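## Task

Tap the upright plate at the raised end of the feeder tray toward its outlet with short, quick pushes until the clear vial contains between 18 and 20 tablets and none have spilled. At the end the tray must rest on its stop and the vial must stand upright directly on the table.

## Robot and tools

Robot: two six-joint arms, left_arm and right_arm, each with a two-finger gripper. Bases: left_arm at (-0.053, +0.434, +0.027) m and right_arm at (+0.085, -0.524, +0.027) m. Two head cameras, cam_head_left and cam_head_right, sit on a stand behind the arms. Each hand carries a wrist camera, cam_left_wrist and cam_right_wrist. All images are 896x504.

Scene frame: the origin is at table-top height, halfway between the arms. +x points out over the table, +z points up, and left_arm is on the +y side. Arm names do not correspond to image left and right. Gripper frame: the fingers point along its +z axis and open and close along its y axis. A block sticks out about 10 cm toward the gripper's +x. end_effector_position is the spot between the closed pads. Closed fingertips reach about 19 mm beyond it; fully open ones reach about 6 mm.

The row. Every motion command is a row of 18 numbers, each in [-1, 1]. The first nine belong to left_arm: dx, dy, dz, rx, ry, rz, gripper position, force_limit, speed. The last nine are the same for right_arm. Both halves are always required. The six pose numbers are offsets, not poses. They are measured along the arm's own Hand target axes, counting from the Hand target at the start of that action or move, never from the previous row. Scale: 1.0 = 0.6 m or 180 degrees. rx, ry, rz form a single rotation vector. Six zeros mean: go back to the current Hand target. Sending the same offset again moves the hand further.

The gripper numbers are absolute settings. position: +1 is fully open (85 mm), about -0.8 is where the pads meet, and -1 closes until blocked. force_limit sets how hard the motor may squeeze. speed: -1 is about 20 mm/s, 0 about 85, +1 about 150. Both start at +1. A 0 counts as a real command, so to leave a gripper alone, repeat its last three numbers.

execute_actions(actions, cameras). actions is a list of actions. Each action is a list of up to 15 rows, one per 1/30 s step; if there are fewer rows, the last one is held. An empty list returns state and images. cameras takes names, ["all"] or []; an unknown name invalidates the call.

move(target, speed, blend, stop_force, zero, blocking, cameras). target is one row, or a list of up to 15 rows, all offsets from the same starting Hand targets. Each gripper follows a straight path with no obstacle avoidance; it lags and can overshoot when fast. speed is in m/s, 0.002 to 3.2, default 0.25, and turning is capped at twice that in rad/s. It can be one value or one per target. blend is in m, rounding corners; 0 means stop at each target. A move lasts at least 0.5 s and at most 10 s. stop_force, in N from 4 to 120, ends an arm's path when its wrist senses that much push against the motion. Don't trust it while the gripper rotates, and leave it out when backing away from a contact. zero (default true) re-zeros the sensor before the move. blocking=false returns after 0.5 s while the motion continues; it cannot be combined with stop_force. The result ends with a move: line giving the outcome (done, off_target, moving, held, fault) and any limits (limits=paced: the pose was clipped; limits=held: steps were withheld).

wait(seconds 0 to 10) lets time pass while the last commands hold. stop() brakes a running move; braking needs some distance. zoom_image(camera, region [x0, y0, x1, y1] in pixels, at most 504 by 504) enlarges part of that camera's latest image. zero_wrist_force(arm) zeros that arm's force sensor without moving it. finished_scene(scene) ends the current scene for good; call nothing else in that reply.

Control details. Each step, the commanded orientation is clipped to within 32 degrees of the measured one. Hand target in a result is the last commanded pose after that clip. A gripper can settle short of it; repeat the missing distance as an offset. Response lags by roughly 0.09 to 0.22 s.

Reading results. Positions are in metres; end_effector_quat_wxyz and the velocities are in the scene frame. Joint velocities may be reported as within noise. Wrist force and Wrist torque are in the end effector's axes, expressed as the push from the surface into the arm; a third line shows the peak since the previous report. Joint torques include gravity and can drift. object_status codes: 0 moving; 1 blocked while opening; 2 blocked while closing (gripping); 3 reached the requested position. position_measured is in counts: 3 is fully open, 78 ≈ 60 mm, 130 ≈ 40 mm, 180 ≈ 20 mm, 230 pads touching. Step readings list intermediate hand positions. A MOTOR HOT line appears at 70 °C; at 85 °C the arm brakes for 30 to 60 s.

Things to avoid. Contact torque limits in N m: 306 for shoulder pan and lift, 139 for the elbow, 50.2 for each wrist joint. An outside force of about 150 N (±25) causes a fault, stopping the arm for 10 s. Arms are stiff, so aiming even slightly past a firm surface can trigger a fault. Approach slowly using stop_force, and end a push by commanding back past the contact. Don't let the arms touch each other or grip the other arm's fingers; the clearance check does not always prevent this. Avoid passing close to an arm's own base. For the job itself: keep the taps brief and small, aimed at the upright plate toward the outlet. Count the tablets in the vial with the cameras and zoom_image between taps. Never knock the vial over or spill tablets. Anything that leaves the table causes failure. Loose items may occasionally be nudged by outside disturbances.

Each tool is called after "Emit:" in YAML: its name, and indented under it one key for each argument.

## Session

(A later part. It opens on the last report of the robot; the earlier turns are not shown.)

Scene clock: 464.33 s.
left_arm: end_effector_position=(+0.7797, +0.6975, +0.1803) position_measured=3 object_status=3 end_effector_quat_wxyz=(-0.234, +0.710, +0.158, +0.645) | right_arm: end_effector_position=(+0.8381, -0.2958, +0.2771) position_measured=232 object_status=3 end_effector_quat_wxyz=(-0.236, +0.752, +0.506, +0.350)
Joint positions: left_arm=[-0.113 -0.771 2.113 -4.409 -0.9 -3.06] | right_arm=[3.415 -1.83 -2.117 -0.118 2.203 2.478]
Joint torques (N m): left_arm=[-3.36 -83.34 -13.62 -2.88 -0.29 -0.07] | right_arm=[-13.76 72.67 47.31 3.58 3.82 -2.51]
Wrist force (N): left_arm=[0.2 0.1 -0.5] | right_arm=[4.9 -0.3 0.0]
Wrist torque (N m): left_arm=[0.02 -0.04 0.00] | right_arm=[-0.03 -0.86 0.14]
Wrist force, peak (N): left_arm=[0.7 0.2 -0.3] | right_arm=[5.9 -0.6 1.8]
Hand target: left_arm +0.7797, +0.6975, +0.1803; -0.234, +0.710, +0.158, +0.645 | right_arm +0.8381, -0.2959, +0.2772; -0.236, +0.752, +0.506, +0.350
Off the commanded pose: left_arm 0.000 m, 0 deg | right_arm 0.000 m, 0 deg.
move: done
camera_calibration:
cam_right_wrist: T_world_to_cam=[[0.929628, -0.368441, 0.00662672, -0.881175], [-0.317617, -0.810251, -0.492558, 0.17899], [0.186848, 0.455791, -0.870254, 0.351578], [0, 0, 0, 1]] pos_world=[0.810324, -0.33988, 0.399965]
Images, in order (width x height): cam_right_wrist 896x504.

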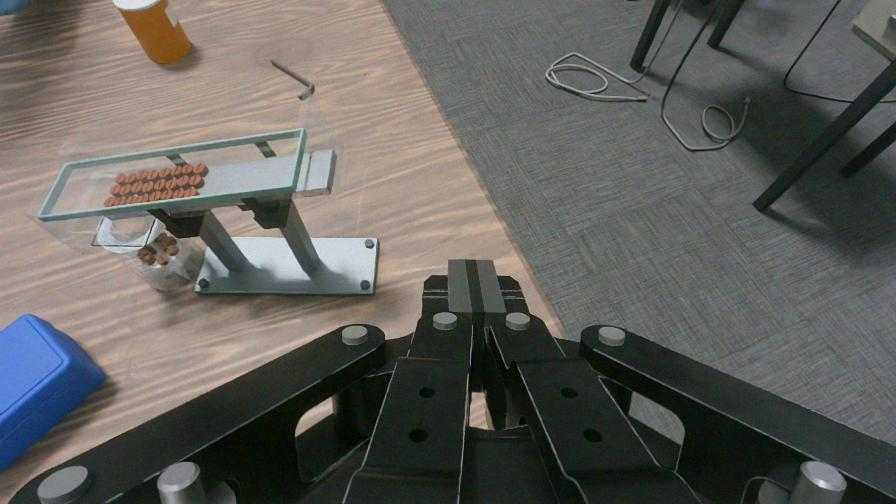

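Emit:
move:
  target: [0,0,0,0,0,0,1,1,1, 0.043,-0.0907,0.2948,0,0,0,-0.85,0,0]
  speed: 0.3

Emit:
execute_actions:
  actions:
    - [[0,0,0,0,0,0,1,1,1,0,-0.09,0,0,0,0,-0.85,0,0],[0,0,0,0,0,0,1,1,1,0,-0.09,0,0,0,0,-0.85,0,0],[0,0,0,0,0,0,1,1,1,0,-0.09,0,0,0,0,-0.85,0,0],[0,0,0,0,0,0,1,1,1,0,0,0,0,0,0,-0.85,0,0]]

Emit:
move:
  target: [0,0,0,0,0,0,1,1,1, -0.043,0.0907,-0.2948,0,0,0,-0.85,0,0]
  speed: 0.3
  cameras: ["cam_right_wrist"]

Emit:
zoom_image:
  camera: "cam_right_wrist"
  region: [60, 130, 260, 300]

Scene clock: 487.67 s.
left_arm: end_effector_position=(+0.7797, +0.6975, +0.1803) position_measured=3 object_status=3 end_effector_quat_wxyz=(-0.234, +0.710, +0.158, +0.645) | right_arm: end_effector_position=(+0.8449, -0.1348, +0.1833) position_measured=232 object_status=3 end_effector_quat_wxyz=(-0.236, +0.752, +0.506, +0.350)
Joint positions: left_arm=[-0.113 -0.771 2.113 -4.409 -0.9 -3.06] | right_arm=[3.633 -2.031 -2.083 0.155 2.062 2.675]
Joint torques (N m): left_arm=[-2.38 -82.78 -13.32 -2.87 -0.18 0.1] | right_arm=[16.18 62.59 41.31 7.53 -0.39 3.39]
Wrist force (N): left_arm=[0.3 0.2 -0.3] | right_arm=[5.1 0.0 -0.1]
Wrist torque (N m): left_arm=[0.02 -0.06 0.00] | right_arm=[0.04 -0.88 -0.12]
Wrist force, peak (N): left_arm=[0.2 0.4 -0.7] | right_arm=[5.3 -0.6 2.1]
Hand target: left_arm +0.7797, +0.6975, +0.1803; -0.234, +0.710, +0.158, +0.645 | right_arm +0.8450, -0.1345, +0.1832; -0.236, +0.752, +0.506, +0.350
Off the commanded pose: left_arm 0.000 m, 0 deg | right_arm 0.000 m, 0 deg.
move: done

Scene clock: 488.43 s.
left_arm: end_effector_position=(+0.7797, +0.6975, +0.1803) position_measured=3 object_status=3 end_effector_quat_wxyz=(-0.234, +0.710, +0.158, +0.645) | right_arm: end_effector_position=(+0.8448, -0.1345, +0.1832) position_measured=232 object_status=3 end_effector_quat_wxyz=(-0.236, +0.752, +0.506, +0.350)
Joint positions: left_arm=[-0.113 -0.771 2.113 -4.409 -0.9 -3.06] | right_arm=[3.633 -2.031 -2.083 0.155 2.062 2.676]
Joint torques (N m): left_arm=[-2.73 -82.24 -14.84 -2.84 -0.11 -0.17] | right_arm=[-14.65 65.59 41.01 3.96 3.5 -2.48]
Wrist force (N): left_arm=[0.0 0.3 -0.2] | right_arm=[3.7 1.0 0.0]
Wrist torque (N m): left_arm=[0.06 0.00 0.00] | right_arm=[0.20 -0.65 0.16]
Wrist force, peak (N): left_arm=[0.2 0.2 -0.8] | right_arm=[11.2 -8.1 -1.8]
Hand target: left_arm +0.7797, +0.6975, +0.1803; -0.234, +0.710, +0.158, +0.645 | right_arm +0.8450, -0.1345, +0.1832; -0.236, +0.752, +0.506, +0.350
Off the commanded pose: left_arm 0.000 m, 0 deg | right_arm 0.000 m, 0 deg.
Step readings (end_effector_position of left_arm | right_arm):
0: (+0.7797, +0.6975, +0.1803) | (+0.8449, -0.1348, +0.1833)
1: (+0.7797, +0.6975, +0.1803) | (+0.8449, -0.1347, +0.1833)
2: (+0.7797, +0.6975, +0.1803) | (+0.8433, -0.1335, +0.1842)
4: (+0.7797, +0.6975, +0.1803) | (+0.8257, -0.1257, +0.1844)
8: (+0.7797, +0.6975, +0.1803) | (+0.8314, -0.1294, +0.1821)
15: (+0.7797, +0.6975, +0.1803) | (+0.8431, -0.1339, +0.1831)

Scene clock: 489.83 s.
left_arm: end_effector_position=(+0.7797, +0.6975, +0.1803) position_measured=3 object_status=3 end_effector_quat_wxyz=(-0.234, +0.710, +0.158, +0.645) | right_arm: end_effector_position=(+0.8381, -0.2958, +0.2771) position_measured=232 object_status=3 end_effector_quat_wxyz=(-0.236, +0.752, +0.506, +0.350)
Joint positions: left_arm=[-0.113 -0.771 2.113 -4.409 -0.9 -3.06] | right_arm=[3.415 -1.83 -2.117 -0.118 2.203 2.478]
Joint torques (N m): left_arm=[-3.11 -82.27 -14.27 -2.9 -0.05 -0.08] | right_arm=[-12.54 73.28 46.4 3.42 3.5 -2]
Wrist force (N): left_arm=[0.2 0.2 -0.1] | right_arm=[3.8 0.9 -0.1]
Wrist torque (N m): left_arm=[0.04 -0.03 0.01] | right_arm=[0.18 -0.67 0.14]
Wrist force, peak (N): left_arm=[0.5 0.3 -0.5] | right_arm=[4.6 0.5 1.9]
Hand target: left_arm +0.7797, +0.6975, +0.1803; -0.234, +0.710, +0.158, +0.645 | right_arm +0.8381, -0.2959, +0.2772; -0.236, +0.752, +0.506, +0.350
Off the commanded pose: left_arm 0.000 m, 0 deg | right_arm 0.000 m, 0 deg.
move: done
camera_calibration:
cam_right_wrist: T_world_to_cam=[[0.929628, -0.368441, 0.00662672, -0.881212], [-0.317617, -0.810251, -0.492558, 0.178909], [0.186848, 0.455791, -0.870254, 0.351624], [0, 0, 0, 1]] pos_world=[0.810324, -0.33998, 0.399965]
Images, in order (width x height): cam_right_wrist 896x504.

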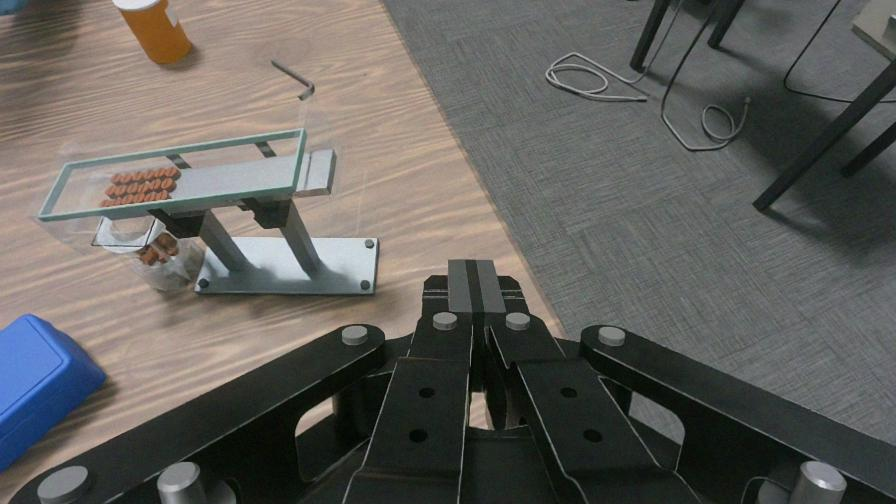

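Scaled by 2.520.

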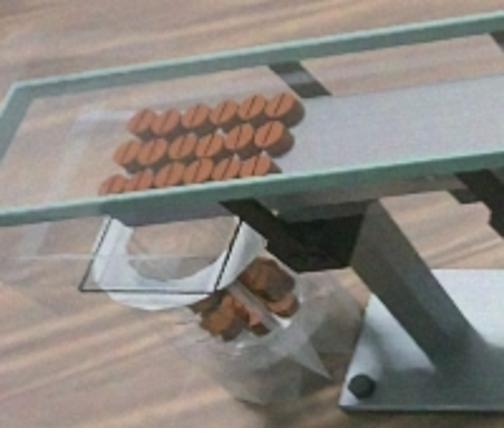

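Emit:
finished_scene:
  scene: 1

The scene is finished: the task was done.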